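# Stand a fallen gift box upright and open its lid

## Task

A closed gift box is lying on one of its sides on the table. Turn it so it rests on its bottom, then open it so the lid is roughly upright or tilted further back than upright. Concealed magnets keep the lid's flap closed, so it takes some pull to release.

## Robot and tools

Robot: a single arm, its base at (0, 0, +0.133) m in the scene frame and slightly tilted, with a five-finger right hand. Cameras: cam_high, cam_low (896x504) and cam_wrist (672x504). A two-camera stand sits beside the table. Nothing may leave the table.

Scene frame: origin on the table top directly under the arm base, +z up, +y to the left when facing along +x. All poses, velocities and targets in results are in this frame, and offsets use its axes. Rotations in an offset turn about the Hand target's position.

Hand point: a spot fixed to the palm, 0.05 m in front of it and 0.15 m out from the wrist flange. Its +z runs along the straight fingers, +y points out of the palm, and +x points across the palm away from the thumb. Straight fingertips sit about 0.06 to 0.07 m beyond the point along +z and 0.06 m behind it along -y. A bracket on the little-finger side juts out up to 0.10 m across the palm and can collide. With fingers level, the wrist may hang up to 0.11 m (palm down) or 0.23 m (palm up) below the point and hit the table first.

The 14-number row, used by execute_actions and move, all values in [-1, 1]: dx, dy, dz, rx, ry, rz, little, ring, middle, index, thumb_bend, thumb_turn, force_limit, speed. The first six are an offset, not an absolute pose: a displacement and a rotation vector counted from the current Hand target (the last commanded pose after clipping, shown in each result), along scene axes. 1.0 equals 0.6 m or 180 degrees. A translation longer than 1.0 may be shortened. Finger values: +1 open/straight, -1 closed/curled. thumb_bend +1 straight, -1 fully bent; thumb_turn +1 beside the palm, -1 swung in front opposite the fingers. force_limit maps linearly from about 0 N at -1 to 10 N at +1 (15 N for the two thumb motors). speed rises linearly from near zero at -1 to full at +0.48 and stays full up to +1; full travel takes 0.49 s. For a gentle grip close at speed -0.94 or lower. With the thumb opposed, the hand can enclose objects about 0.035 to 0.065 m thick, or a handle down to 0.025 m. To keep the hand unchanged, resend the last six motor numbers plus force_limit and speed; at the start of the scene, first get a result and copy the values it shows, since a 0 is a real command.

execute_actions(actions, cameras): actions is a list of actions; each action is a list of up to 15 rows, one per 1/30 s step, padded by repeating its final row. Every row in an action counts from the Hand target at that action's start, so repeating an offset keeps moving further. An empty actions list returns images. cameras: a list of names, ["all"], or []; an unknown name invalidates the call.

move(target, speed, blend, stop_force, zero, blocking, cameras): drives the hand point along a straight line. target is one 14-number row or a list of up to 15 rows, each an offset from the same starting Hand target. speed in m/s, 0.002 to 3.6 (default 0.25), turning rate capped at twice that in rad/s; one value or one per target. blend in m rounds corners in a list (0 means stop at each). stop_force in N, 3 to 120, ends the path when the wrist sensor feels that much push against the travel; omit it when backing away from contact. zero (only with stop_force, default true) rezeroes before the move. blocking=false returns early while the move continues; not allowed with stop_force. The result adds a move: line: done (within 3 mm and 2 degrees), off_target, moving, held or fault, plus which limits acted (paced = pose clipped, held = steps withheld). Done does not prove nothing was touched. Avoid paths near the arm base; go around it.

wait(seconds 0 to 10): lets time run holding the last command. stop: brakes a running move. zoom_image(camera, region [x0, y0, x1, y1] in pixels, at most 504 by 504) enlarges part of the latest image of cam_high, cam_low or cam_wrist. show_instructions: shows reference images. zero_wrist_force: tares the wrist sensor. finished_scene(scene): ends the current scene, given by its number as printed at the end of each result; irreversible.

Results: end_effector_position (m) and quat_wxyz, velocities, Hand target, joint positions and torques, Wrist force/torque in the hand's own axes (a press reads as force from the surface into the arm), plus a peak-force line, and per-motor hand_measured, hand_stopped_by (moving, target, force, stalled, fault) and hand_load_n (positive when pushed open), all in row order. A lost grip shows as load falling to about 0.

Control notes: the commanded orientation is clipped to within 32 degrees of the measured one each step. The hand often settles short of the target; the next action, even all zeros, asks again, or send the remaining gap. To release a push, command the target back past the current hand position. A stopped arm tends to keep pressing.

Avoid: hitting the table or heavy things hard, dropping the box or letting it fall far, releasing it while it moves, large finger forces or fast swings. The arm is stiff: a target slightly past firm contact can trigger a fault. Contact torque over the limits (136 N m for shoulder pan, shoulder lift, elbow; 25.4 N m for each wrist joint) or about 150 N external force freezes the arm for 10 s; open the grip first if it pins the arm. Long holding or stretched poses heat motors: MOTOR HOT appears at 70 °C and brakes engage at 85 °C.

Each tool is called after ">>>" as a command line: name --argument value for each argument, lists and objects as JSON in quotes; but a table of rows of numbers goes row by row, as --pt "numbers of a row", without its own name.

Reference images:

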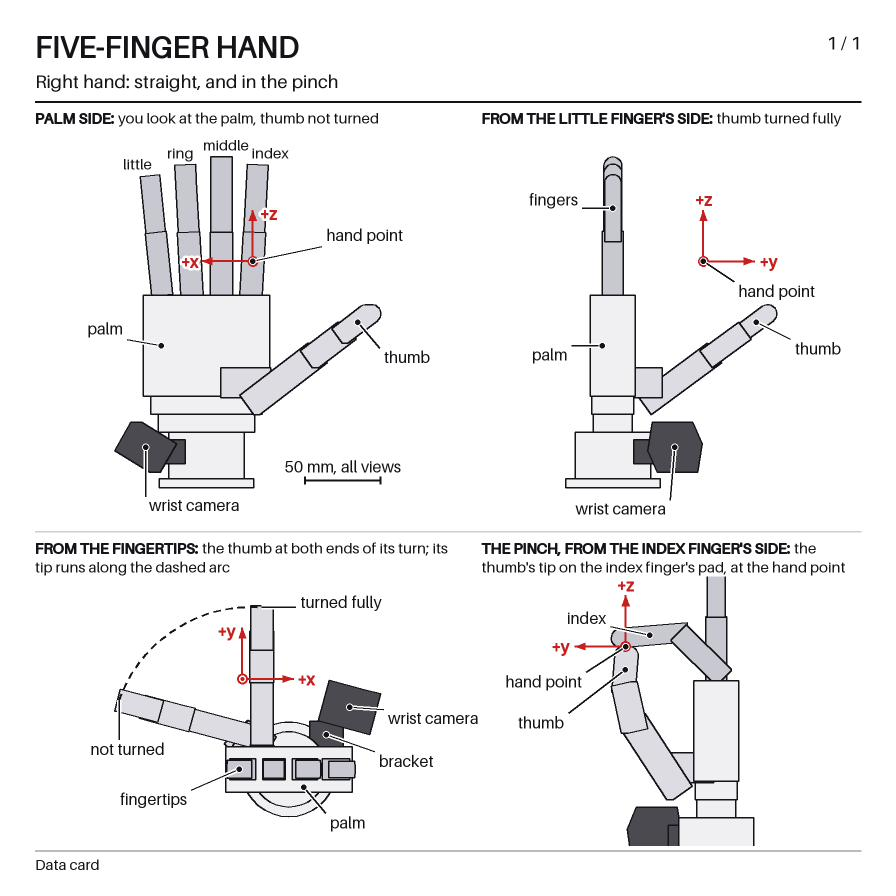

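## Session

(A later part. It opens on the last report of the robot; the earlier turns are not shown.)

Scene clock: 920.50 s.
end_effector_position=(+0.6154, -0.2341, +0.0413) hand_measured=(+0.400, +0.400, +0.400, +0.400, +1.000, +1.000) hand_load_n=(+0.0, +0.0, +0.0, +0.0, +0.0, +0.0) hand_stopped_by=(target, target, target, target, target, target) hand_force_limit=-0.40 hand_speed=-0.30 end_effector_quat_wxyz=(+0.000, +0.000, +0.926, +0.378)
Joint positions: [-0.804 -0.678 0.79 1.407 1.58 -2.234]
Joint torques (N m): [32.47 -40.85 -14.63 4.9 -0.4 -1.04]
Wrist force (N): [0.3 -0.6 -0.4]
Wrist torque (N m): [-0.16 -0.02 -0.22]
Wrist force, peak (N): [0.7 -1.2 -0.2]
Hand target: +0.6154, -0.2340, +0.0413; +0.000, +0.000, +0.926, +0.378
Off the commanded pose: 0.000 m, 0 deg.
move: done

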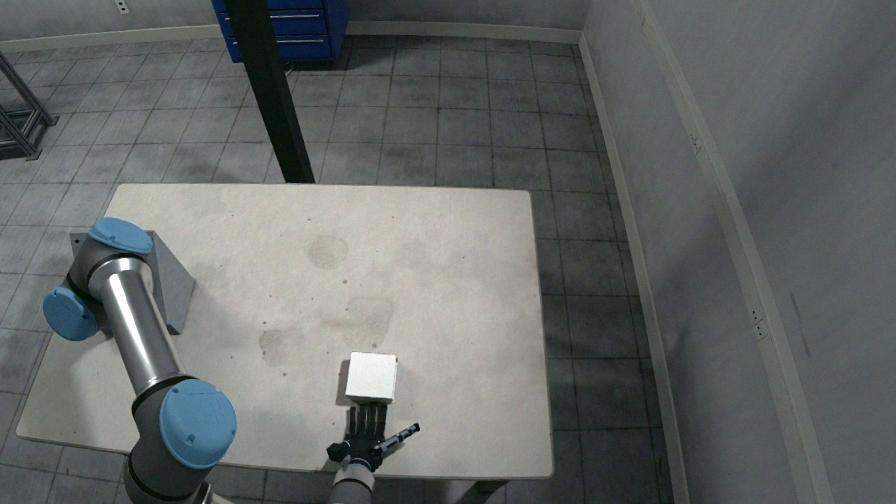

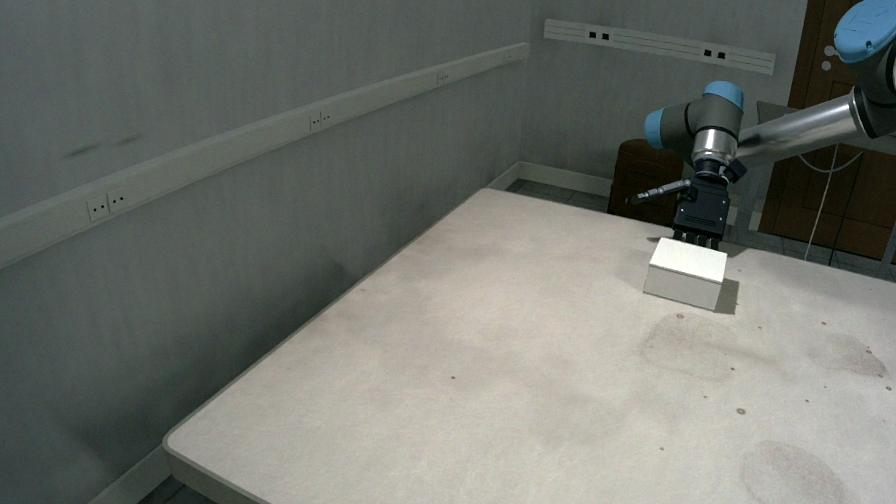

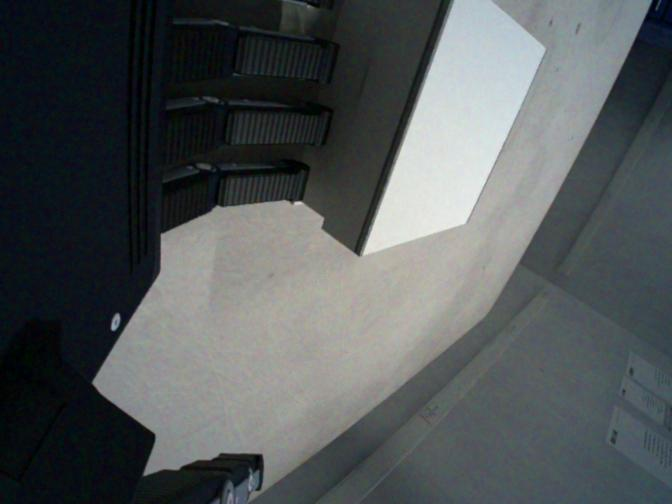

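>>> move --pt "0 0.01 0 0 0 0 0.4 0.4 0.4 0.4 1 1 -0.4 -0.3" --pt "0 0.01 0.02 0 0 0 0.4 0.4 0.4 0.4 1 1 -0.4 -0.3" --speed 0.015 --stop_force 3 --cameras '["all"]'

>>> zoom_image --camera "cam_wrist" --region '[150, 0, 450, 300]'

>>> zoom_image --camera "cam_low" --region '[610, 210, 770, 330]'

Scene clock: 927.17 s.
end_effector_position=(+0.6154, -0.2280, +0.0533) hand_measured=(+0.400, +0.400, +0.400, +0.400, +1.000, +1.000) hand_load_n=(+0.0, +0.0, +0.0, +0.0, +0.0, +0.0) hand_stopped_by=(target, target, target, target, target, target) hand_force_limit=-0.40 hand_speed=-0.30 end_effector_quat_wxyz=(+0.000, +0.000, +0.926, +0.378)
Joint positions: [-0.788 -0.698 0.817 1.4 1.581 -2.217]
Joint torques (N m): [32.78 -40.97 -14.46 0.06 0.1 -0.79]
Wrist force (N): [0.4 -0.5 -0.3]
Wrist torque (N m): [-0.16 -0.02 -0.22]
Wrist force, peak (N): [0.7 -1.1 -0.3]
Hand target: +0.6154, -0.2280, +0.0533; +0.000, +0.000, +0.926, +0.378
Off the commanded pose: 0.000 m, 0 deg.
move: done

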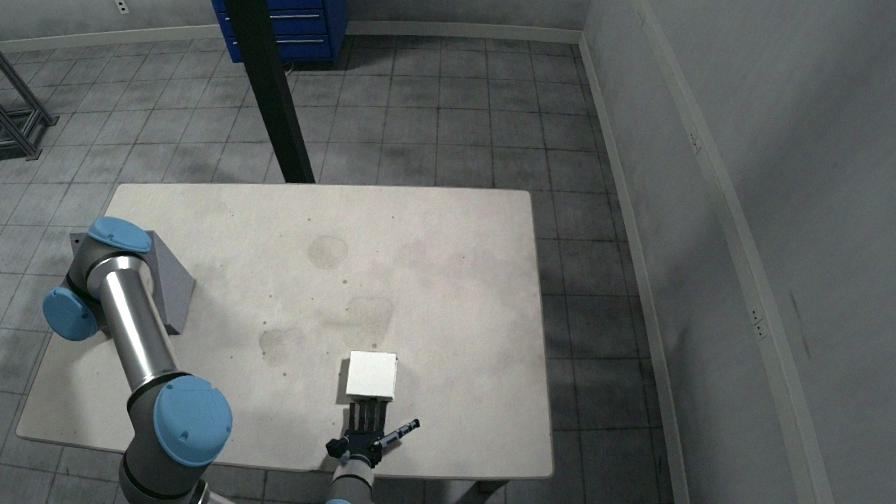

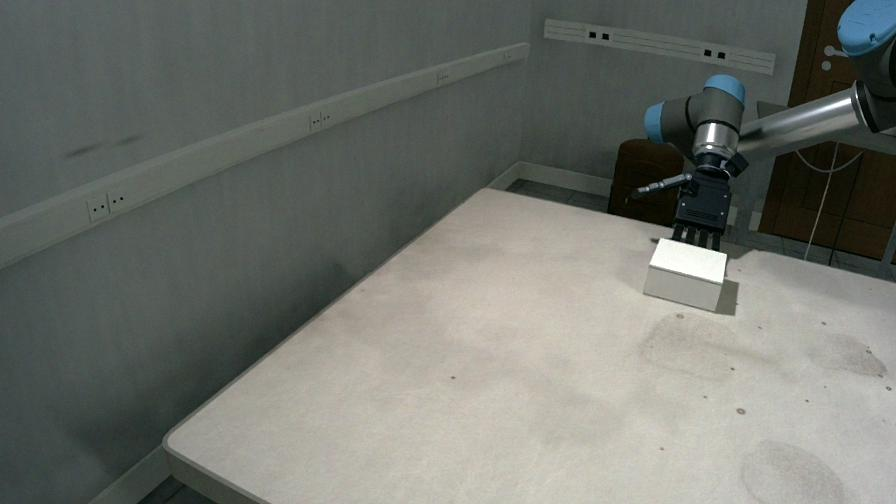

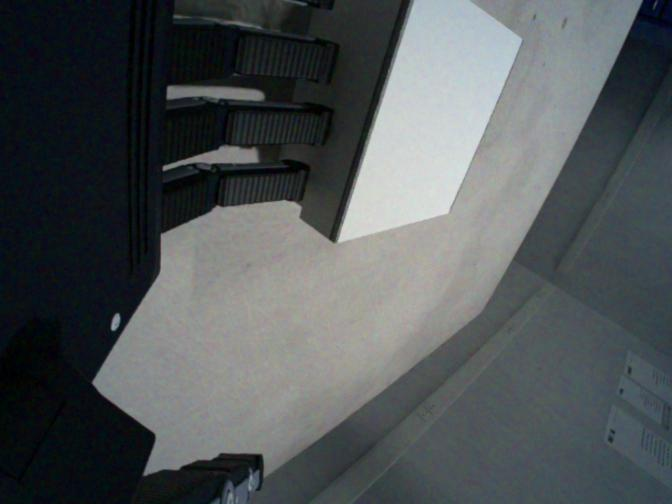

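Scaled by 1.680 from the camera's 672x504 image, which has a finer 960x720 frame.

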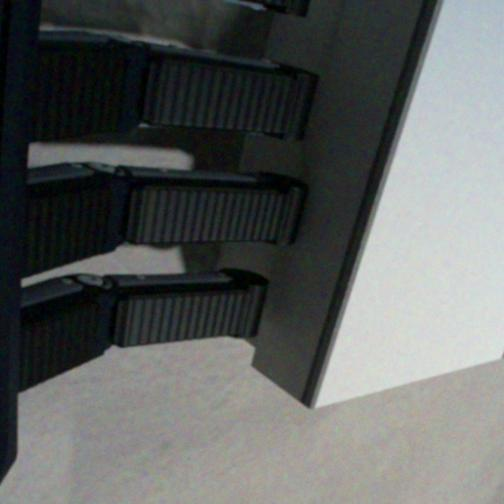

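Scaled by 3.150 from the camera's 896x504 image, which has a finer 1280x720 frame.

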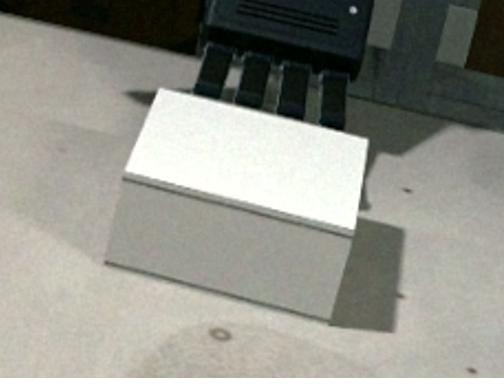

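>>> zoom_image --camera "cam_high" --region '[330, 365, 410, 435]'

Scaled by 6.300 from the camera's 896x504 image, which has a finer 1280x720 frame.

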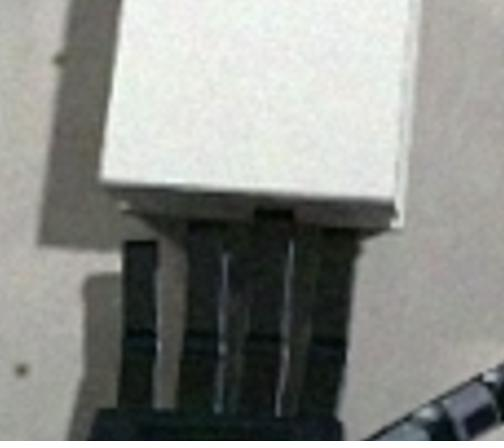

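>>> move --pt "0 0 -0.0225 0 0 0 0.4 0.4 0.4 0.4 1 1 -0.4 -0.3" --pt "0 0.0167 -0.0225 0 0 0 0.4 0.4 0.4 0.4 1 1 -0.4 -0.3" --speed 0.015 --stop_force 3 --cameras '["cam_high", "cam_wrist"]'

>>> zoom_image --camera "cam_high" --region '[330, 340, 410, 435]'

>>> zoom_image --camera "cam_wrist" --region '[150, 0, 450, 300]'

Scene clock: 943.73 s.
end_effector_position=(+0.6154, -0.2180, +0.0398) hand_measured=(+0.400, +0.400, +0.400, +0.400, +1.000, +1.000) hand_load_n=(+0.0, +0.0, +0.5, +0.0, +0.0, +0.0) hand_stopped_by=(target, target, target, target, target, target) hand_force_limit=-0.40 hand_speed=-0.30 end_effector_quat_wxyz=(+0.000, +0.000, +0.926, +0.378)
Joint positions: [-0.791 -0.685 0.836 1.368 1.58 -2.221]
Joint torques (N m): [32.08 -41.87 -14.33 4.78 -0.11 -0.89]
Wrist force (N): [0.8 -0.5 -0.7]
Wrist torque (N m): [-0.12 -0.07 -0.19]
Wrist force, peak (N): [1.0 -0.9 -0.6]
Hand target: +0.6154, -0.2180, +0.0398; +0.000, +0.000, +0.926, +0.378
Off the commanded pose: 0.000 m, 0 deg.
move: done
Images, in order (width x height): cam_high 896x504, cam_wrist 672x504.

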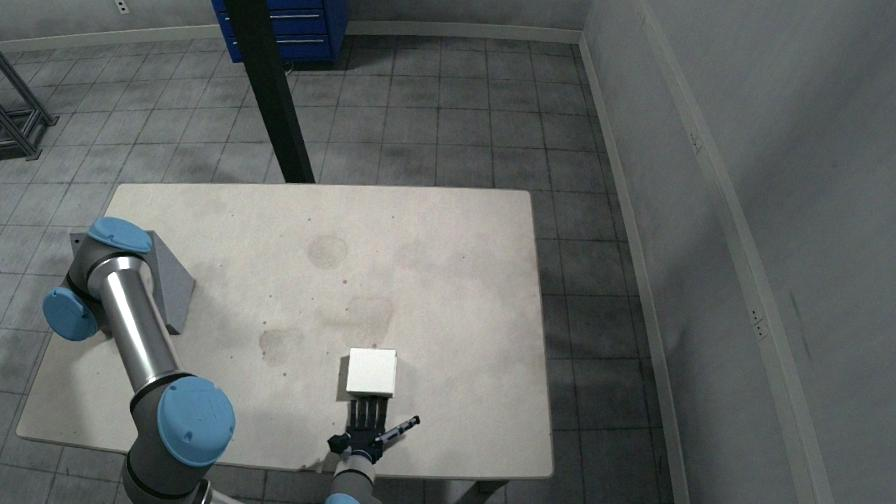

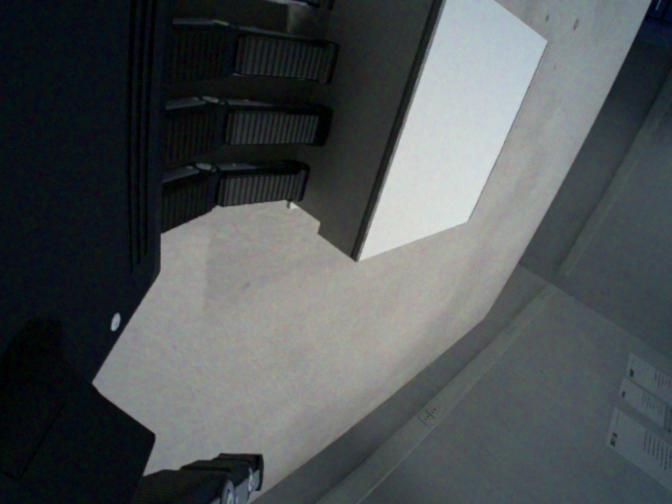

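Scaled by 5.305 from the camera's 896x504 image, which has a finer 1280x720 frame.

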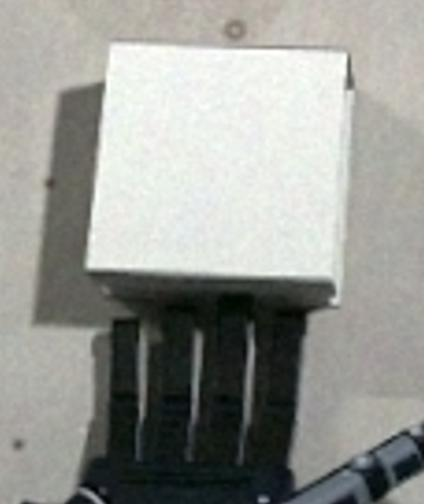

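Scaled by 1.680 from the camera's 672x504 image, which has a finer 960x720 frame.

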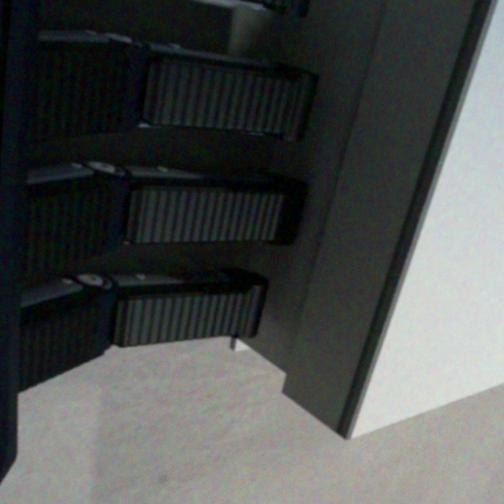

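>>> move --target '[0, 0, 0.035, 0, 0, 0, 0.4, 0.4, 0.4, 0.4, 1, 1, -0.4, -0.3]' --speed 0.015 --cameras '["cam_high", "cam_low", "cam_wrist"]'

>>> zoom_image --camera "cam_high" --region '[330, 340, 410, 435]'

>>> zoom_image --camera "cam_low" --region '[610, 210, 770, 330]'

>>> zoom_image --camera "cam_wrist" --region '[150, 0, 450, 300]'

Scene clock: 950.13 s.
end_effector_position=(+0.6154, -0.2180, +0.0609) hand_measured=(+0.400, +0.400, +0.400, +0.400, +1.000, +1.000) hand_load_n=(+0.0, +0.0, +0.0, +0.0, +0.0, +0.0) hand_stopped_by=(target, target, target, target, target, target) hand_force_limit=-0.40 hand_speed=-0.30 end_effector_quat_wxyz=(+0.000, +0.000, +0.926, +0.378)
Joint positions: [-0.771 -0.714 0.851 1.382 1.581 -2.201]
Joint torques (N m): [36.9 -44.08 -5.07 3.79 0.53 0.53]
Wrist force (N): [0.8 -0.8 -0.1]
Wrist torque (N m): [-0.20 -0.08 -0.20]
Wrist force, peak (N): [0.9 -0.5 -0.9]
Hand target: +0.6154, -0.2180, +0.0608; +0.000, +0.000, +0.926, +0.378
Off the commanded pose: 0.000 m, 0 deg.
move: done

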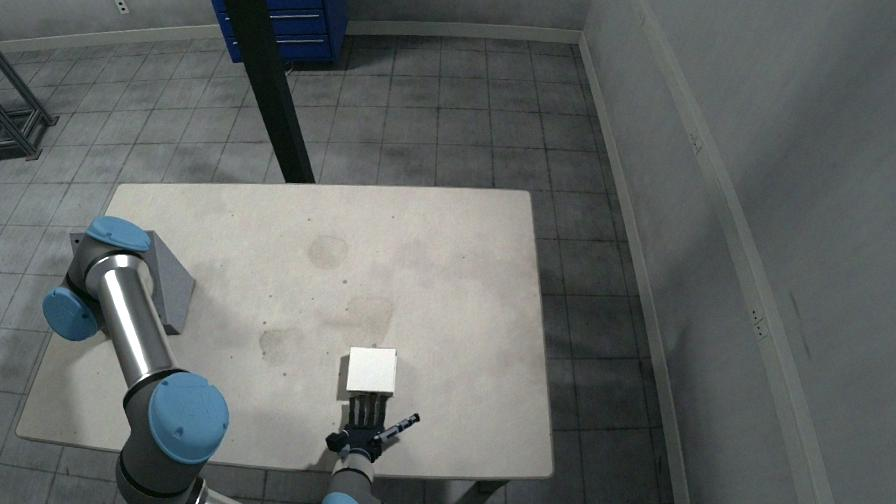

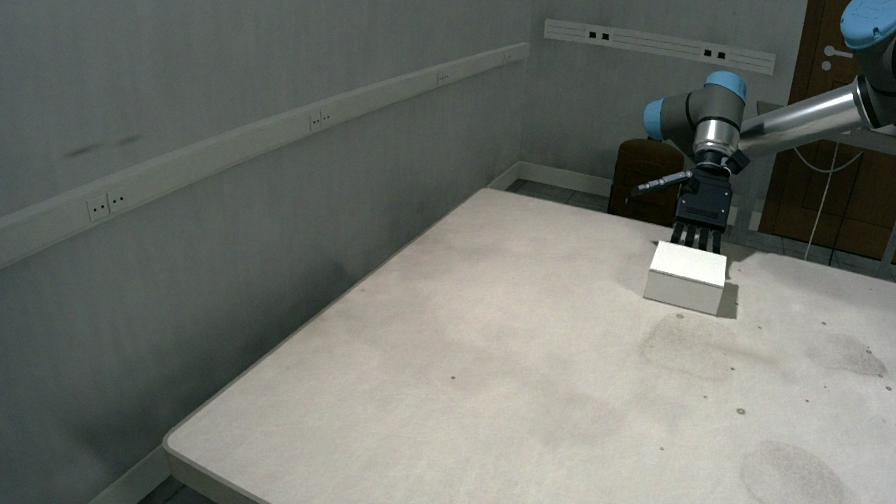

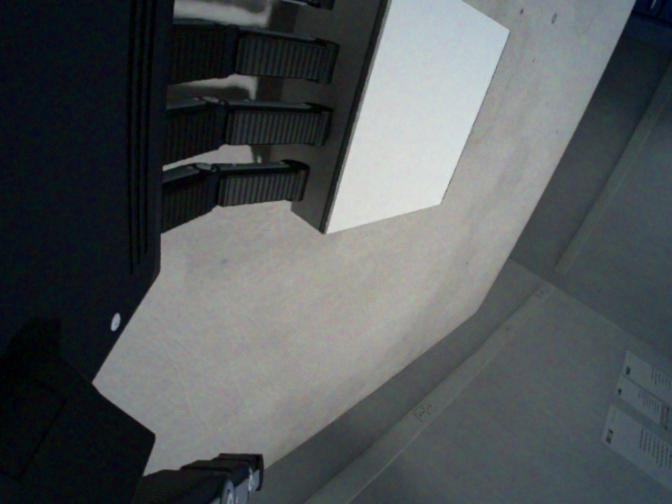

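Scaled by 5.305 from the camera's 896x504 image, which has a finer 1280x720 frame.

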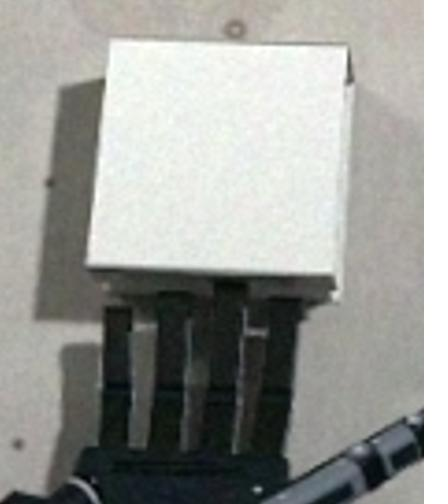

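Scaled by 3.150 from the camera's 896x504 image, which has a finer 1280x720 frame.

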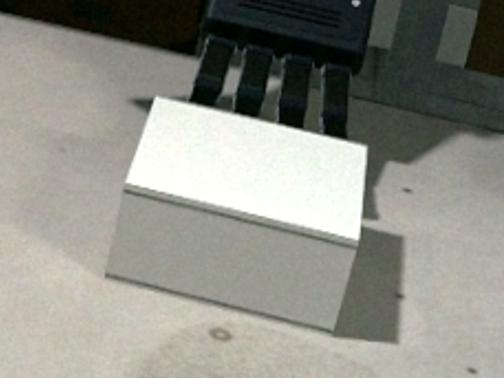

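Scaled by 1.680 from the camera's 672x504 image, which has a finer 960x720 frame.

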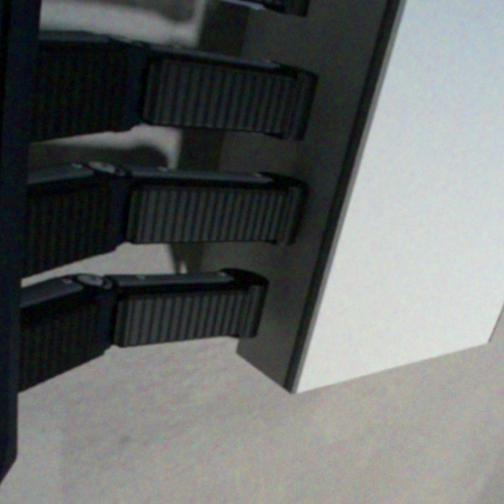

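>>> move --pt "0 -0.0833 0.1 0 0 0 0.4 0.4 0.4 0.4 1 1 -0.4 -0.3" --pt "-0.259 0.03 0.232 -0.028 0.028 -0.4995 0.4 0.4 0.4 0.4 1 1 -0.4 -0.3" --pt "-0.2173 0.07 0.0653 -0.028 0.028 -0.4995 -0.2 -0.2 0.6 0.34 1 1 -0.4 -0.3" --speed 0.25 --blend '[0.03, 0.02, 0]' --cameras '["all"]'

>>> zoom_image --camera "cam_wrist" --region '[150, 0, 450, 300]'

>>> zoom_image --camera "cam_low" --region '[620, 180, 820, 330]'

>>> zoom_image --camera "cam_high" --region '[280, 310, 420, 430]'

Scene clock: 1069.20 s.
end_effector_position=(+0.4850, -0.1760, +0.1000) hand_measured=(-0.200, -0.200, +0.600, +0.340, +1.000, +1.000) hand_load_n=(+0.0, +0.0, +0.0, +0.5, -0.5, +0.0) hand_stopped_by=(target, target, target, target, target, target) hand_force_limit=-0.40 hand_speed=-0.30 end_effector_quat_wxyz=(+0.230, +0.669, +0.668, +0.230)
Joint positions: [-0.668 -1.476 2.339 -0.308 1.748 -0.907]
Joint torques (N m): [11.42 -14.69 5.96 -1.66 -2.65 -0.57]
Wrist force (N): [0.5 -0.2 -0.5]
Wrist torque (N m): [-0.05 -0.02 -0.18]
Wrist force, peak (N): [1.0 0.7 -1.8]
Hand target: +0.4850, -0.1760, +0.1000; +0.230, +0.669, +0.668, +0.230
Off the commanded pose: 0.000 m, 0 deg.
move: done

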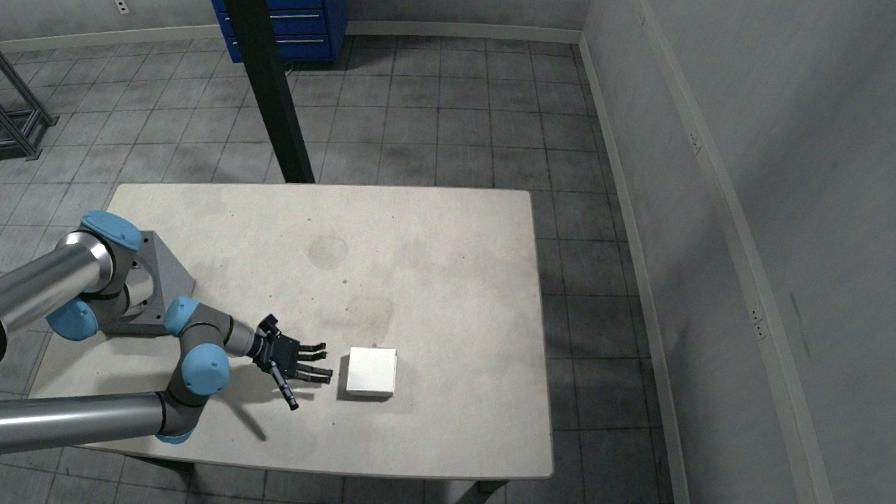

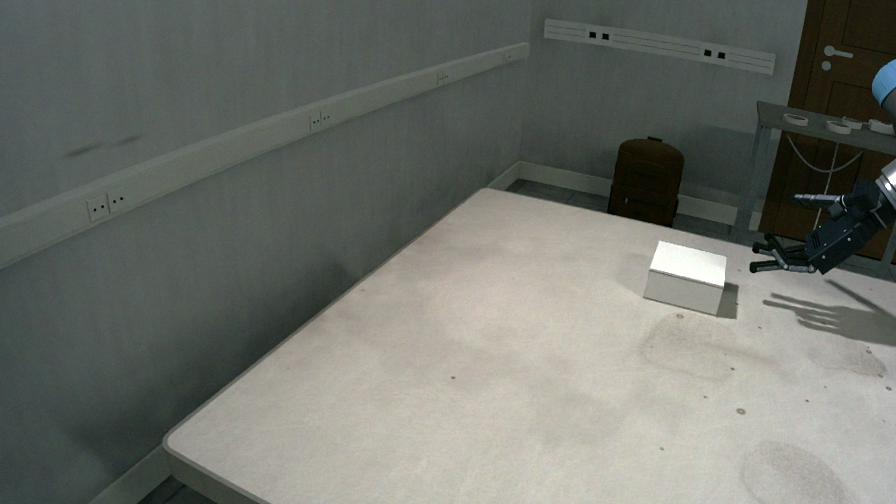

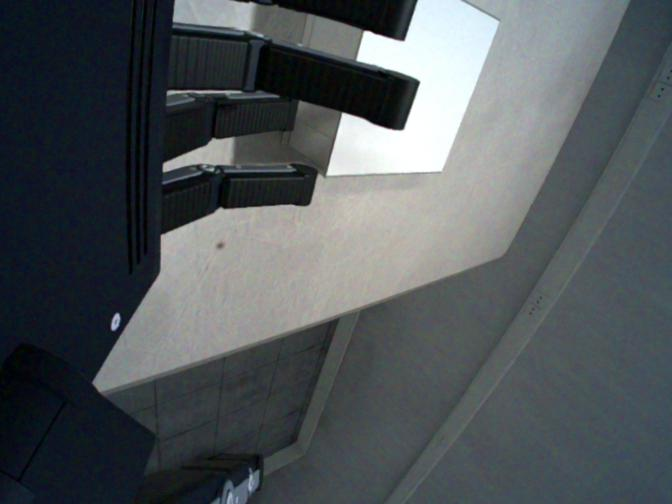

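Scaled by 1.680 from the camera's 672x504 image, which has a finer 960x720 frame.

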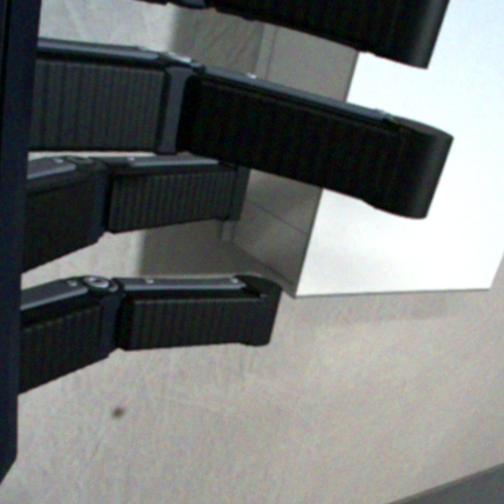

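Scaled by 2.520 from the camera's 896x504 image, which has a finer 1280x720 frame.

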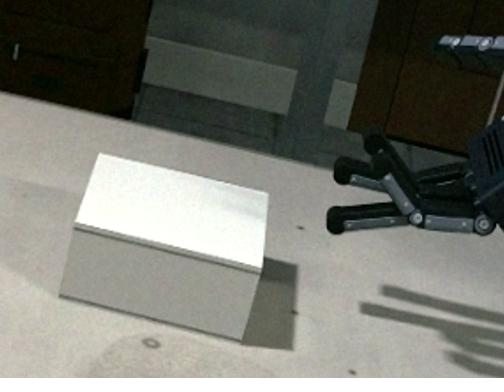

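Scaled by 3.600 from the camera's 896x504 image, which has a finer 1280x720 frame.

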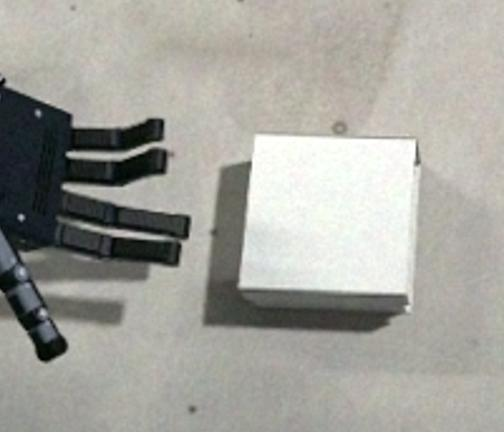

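>>> move --pt "0.02 -0.0133 -0.0333 0 0 0 -0.2 -0.2 0.6 0.34 1 1 -0.4 -0.3" --pt "0.02 -0.0133 -0.0917 0 0 0 -0.2 -0.2 0.6 0.34 1 1 -0.4 -0.3" --speed '[0.05, 0.006]' --stop_force 3 --cameras '["all"]'

>>> zoom_image --camera "cam_wrist" --region '[150, 0, 450, 300]'

>>> zoom_image --camera "cam_low" --region '[640, 200, 840, 350]'

Scene clock: 1085.53 s.
end_effector_position=(+0.4970, -0.1840, +0.0518) hand_measured=(-0.200, -0.200, +0.600, +0.340, +1.000, +1.000) hand_load_n=(+0.0, +0.0, -1.5, +0.0, +0.0, +0.0) hand_stopped_by=(target, target, target, target, target, target) hand_force_limit=-0.40 hand_speed=-0.30 end_effector_quat_wxyz=(+0.230, +0.669, +0.669, +0.230)
Joint positions: [-0.774 -1.372 2.318 -0.397 1.658 -0.963]
Joint torques (N m): [26.47 -33.25 -3.17 3.65 0.7 1.66]
Wrist force (N): [0.1 0.1 -3.0]
Wrist torque (N m): [-0.06 0.05 -0.09]
Wrist force, peak (N): [-0.2 0.3 -7.4]
Hand target: +0.4970, -0.1840, +0.0518; +0.230, +0.669, +0.668, +0.230 (not the last commanded pose)
Off the commanded pose: 0.007 m, 0 deg.
move: contact; path passed 1 of 2 targets

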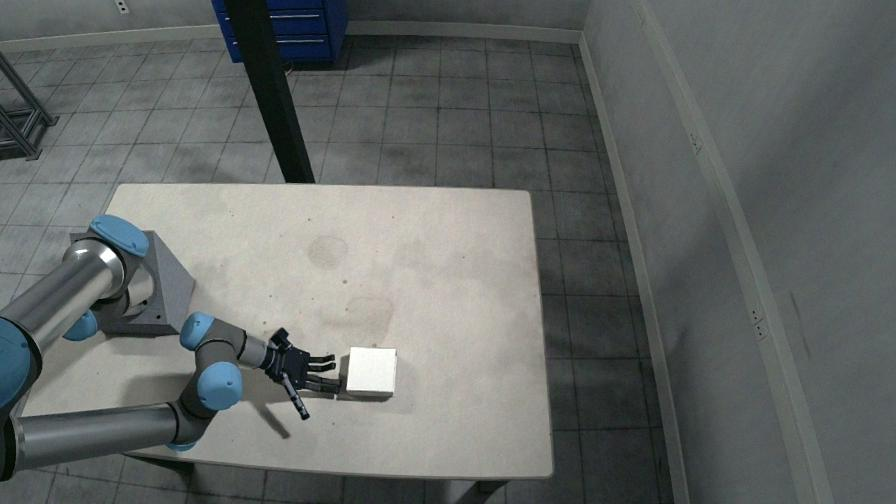

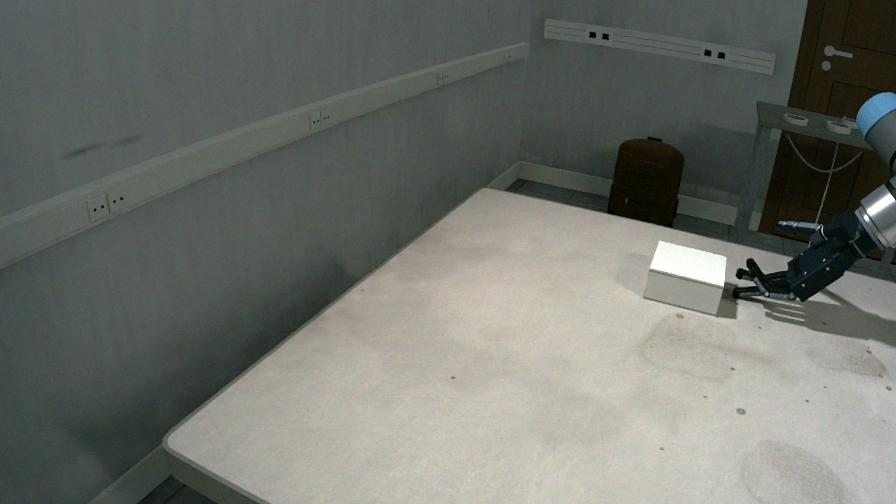

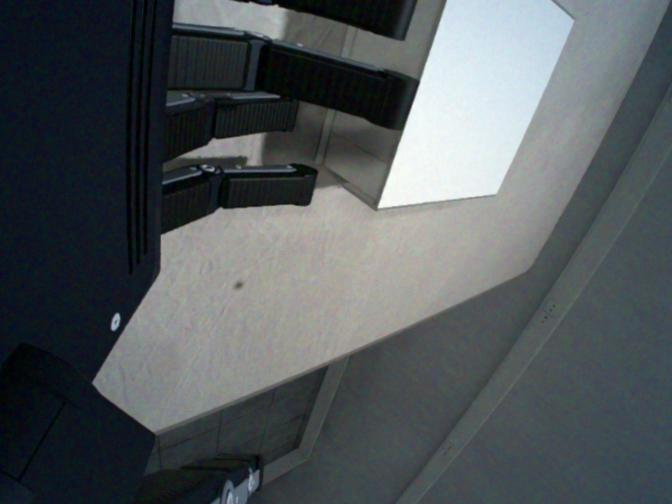

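Scaled by 1.680 from the camera's 672x504 image, which has a finer 960x720 frame.

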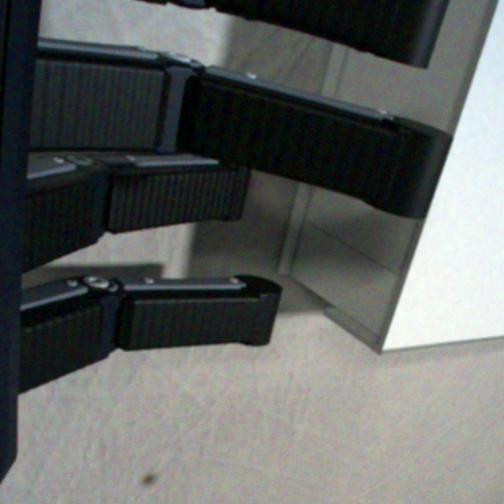

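Scaled by 2.520 from the camera's 896x504 image, which has a finer 1280x720 frame.

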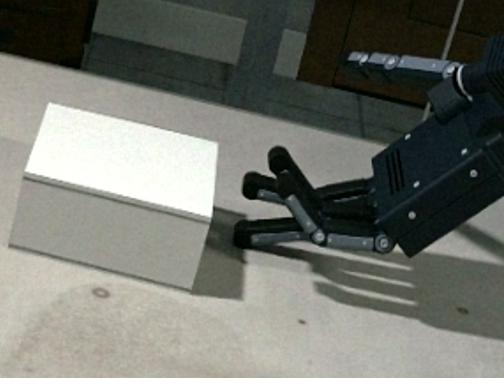

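>>> move --pt "0 0 0.0105 0 0 0 -0.2 -0.2 0.6 0.34 1 1 -0.4 -0.3" --pt "0.0367 0 0.0105 0 0 0 -0.2 -0.2 0.6 0.34 1 1 -0.4 -0.3" --speed '[0.02, 0.02]' --cameras '["all"]'

>>> zoom_image --camera "cam_wrist" --region '[200, 0, 450, 250]'

>>> zoom_image --camera "cam_high" --region '[300, 330, 420, 420]'

>>> zoom_image --camera "cam_low" --region '[640, 220, 800, 340]'

Scene clock: 1098.10 s.
end_effector_position=(+0.5191, -0.1840, +0.0581) hand_measured=(-0.200, -0.200, +0.600, +0.340, +1.000, +1.000) hand_load_n=(+0.5, +0.0, +0.0, +0.0, +0.0, +0.0) hand_stopped_by=(target, target, target, target, target, target) hand_force_limit=-0.40 hand_speed=-0.30 end_effector_quat_wxyz=(+0.230, +0.669, +0.669, +0.230)
Joint positions: [-0.715 -1.34 2.253 -0.361 1.709 -0.932]
Joint torques (N m): [13.28 -33.95 8.46 1.44 -2.41 -0.24]
Wrist force (N): [0.1 -0.1 -0.5]
Wrist torque (N m): [-0.03 0.05 -0.19]
Wrist force, peak (N): [0.5 0.4 -3.7]
Hand target: +0.5190, -0.1840, +0.0581; +0.230, +0.669, +0.668, +0.230
Off the commanded pose: 0.000 m, 0 deg.
move: done

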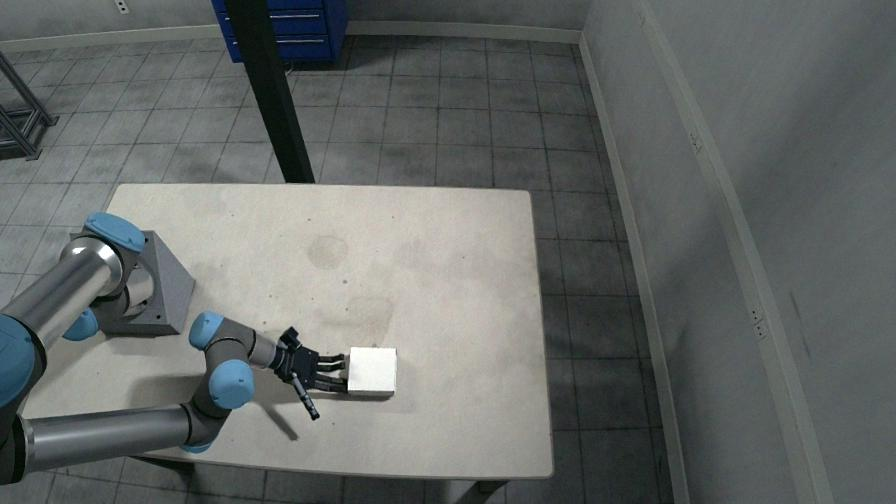

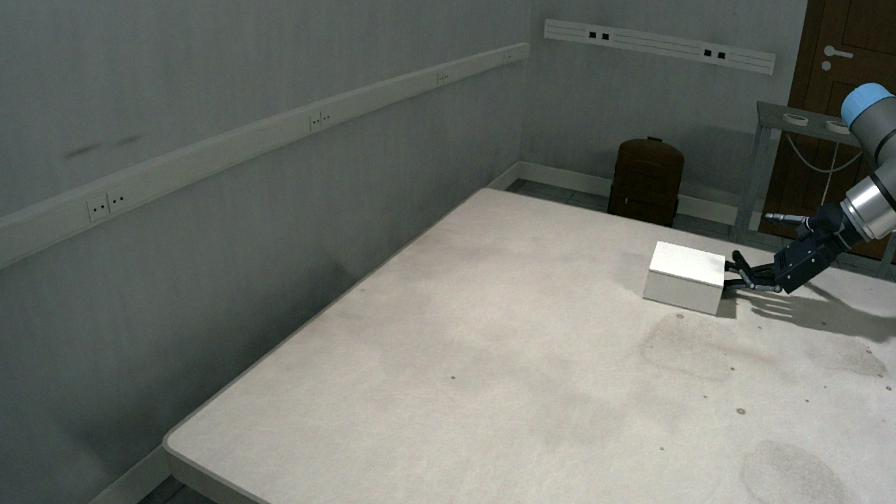

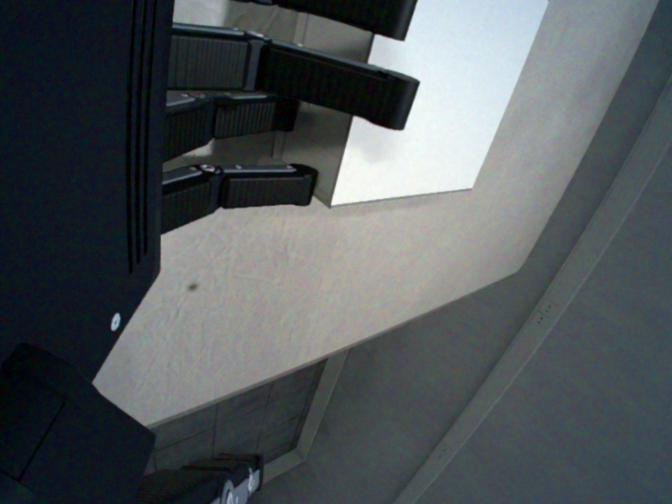

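Scaled by 2.016 from the camera's 672x504 image, which has a finer 960x720 frame.

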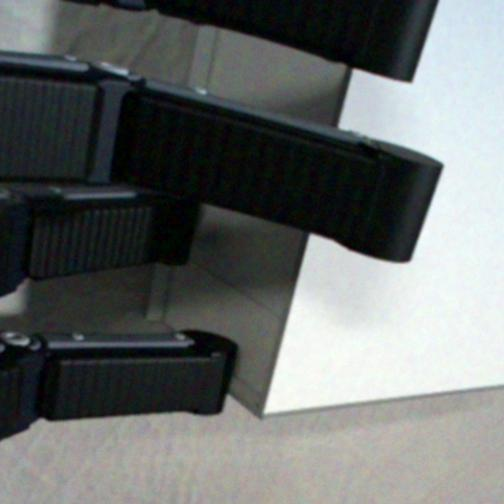

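Scaled by 4.200 from the camera's 896x504 image, which has a finer 1280x720 frame.

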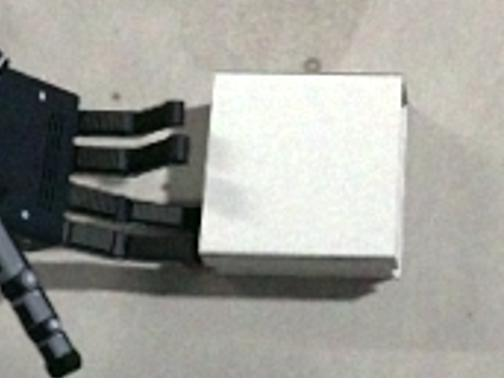

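Scaled by 3.150 from the camera's 896x504 image, which has a finer 1280x720 frame.

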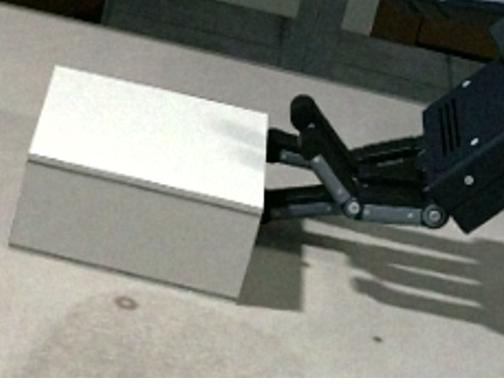

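>>> move --pt "0 0.0067 0 0 0 0 -0.2 -0.2 0.6 0.34 1 1 -0.4 -0.3" --pt "0.0105 0.0067 0 0 0 0 -0.2 -0.2 0.6 0.34 1 1 -0.4 -0.3" --speed '[0.02, 0.01]' --cameras '["all"]'

>>> zoom_image --camera "cam_wrist" --region '[200, 0, 450, 250]'

>>> zoom_image --camera "cam_high" --region '[300, 330, 420, 420]'

Scene clock: 1110.57 s.
end_effector_position=(+0.5254, -0.1800, +0.0581) hand_measured=(-0.200, -0.200, +0.600, +0.340, +1.000, +1.000) hand_load_n=(+0.0, +0.0, +0.0, +0.0, +0.0, +0.0) hand_stopped_by=(target, target, target, target, target, target) hand_force_limit=-0.40 hand_speed=-0.30 end_effector_quat_wxyz=(+0.230, +0.669, +0.668, +0.230)
Joint positions: [-0.695 -1.321 2.237 -0.363 1.725 -0.921]
Joint torques (N m): [19.17 -30.05 5.6 2.69 -0.36 0.97]
Wrist force (N): [0.2 -0.3 -0.4]
Wrist torque (N m): [-0.04 0.01 -0.20]
Wrist force, peak (N): [0.6 -0.1 -0.9]
Hand target: +0.5253, -0.1800, +0.0581; +0.230, +0.669, +0.668, +0.230
Off the commanded pose: 0.000 m, 0 deg.
move: done

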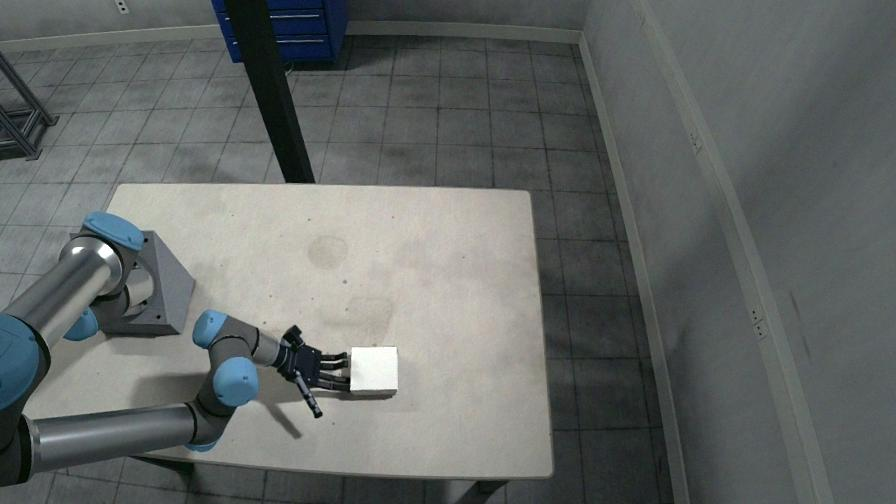

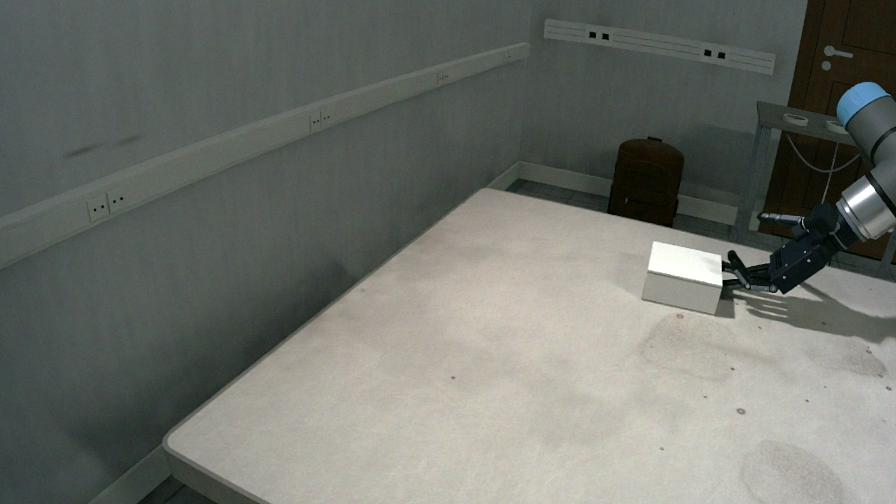

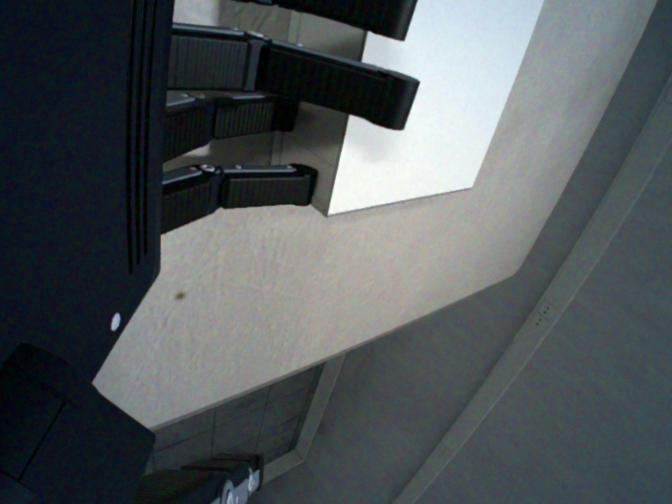

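Scaled by 2.016 from the camera's 672x504 image, which has a finer 960x720 frame.

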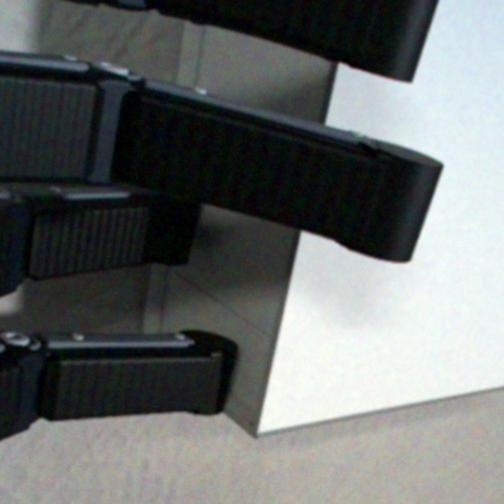

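Scaled by 4.200 from the camera's 896x504 image, which has a finer 1280x720 frame.

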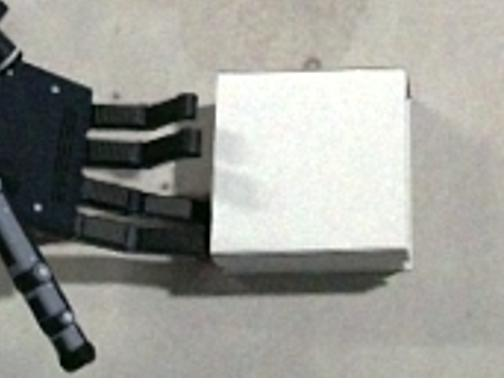

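>>> move --target '[0, 0, -0.0117, 0, 0, 0, -0.2, -0.2, 0.6, 0.34, 1, 1, -0.4, -0.3]' --speed 0.004 --stop_force 3 --cameras '[]'

Scene clock: 1129.60 s.
end_effector_position=(+0.5253, -0.1800, +0.0517) hand_measured=(-0.200, -0.200, +0.600, +0.340, +1.000, +1.000) hand_load_n=(+0.0, +0.0, -2.0, +0.5, -0.5, +0.0) hand_stopped_by=(target, target, target, target, target, target) hand_force_limit=-0.40 hand_speed=-0.30 end_effector_quat_wxyz=(+0.230, +0.669, +0.669, +0.230)
Joint positions: [-0.708 -1.31 2.239 -0.377 1.714 -0.929]
Joint torques (N m): [28.76 -34.15 -0.68 3.48 0.42 1.26]
Wrist force (N): [-0.3 -0.8 -5.1]
Wrist torque (N m): [0.17 0.06 -0.10]
Wrist force, peak (N): [-0.4 0.5 -8.4]
Hand target: +0.5253, -0.1800, +0.0517; +0.230, +0.669, +0.668, +0.230 (not the last commanded pose)
Off the commanded pose: 0.001 m, 0 deg.
move: contact
No camera images: "cameras" was empty.


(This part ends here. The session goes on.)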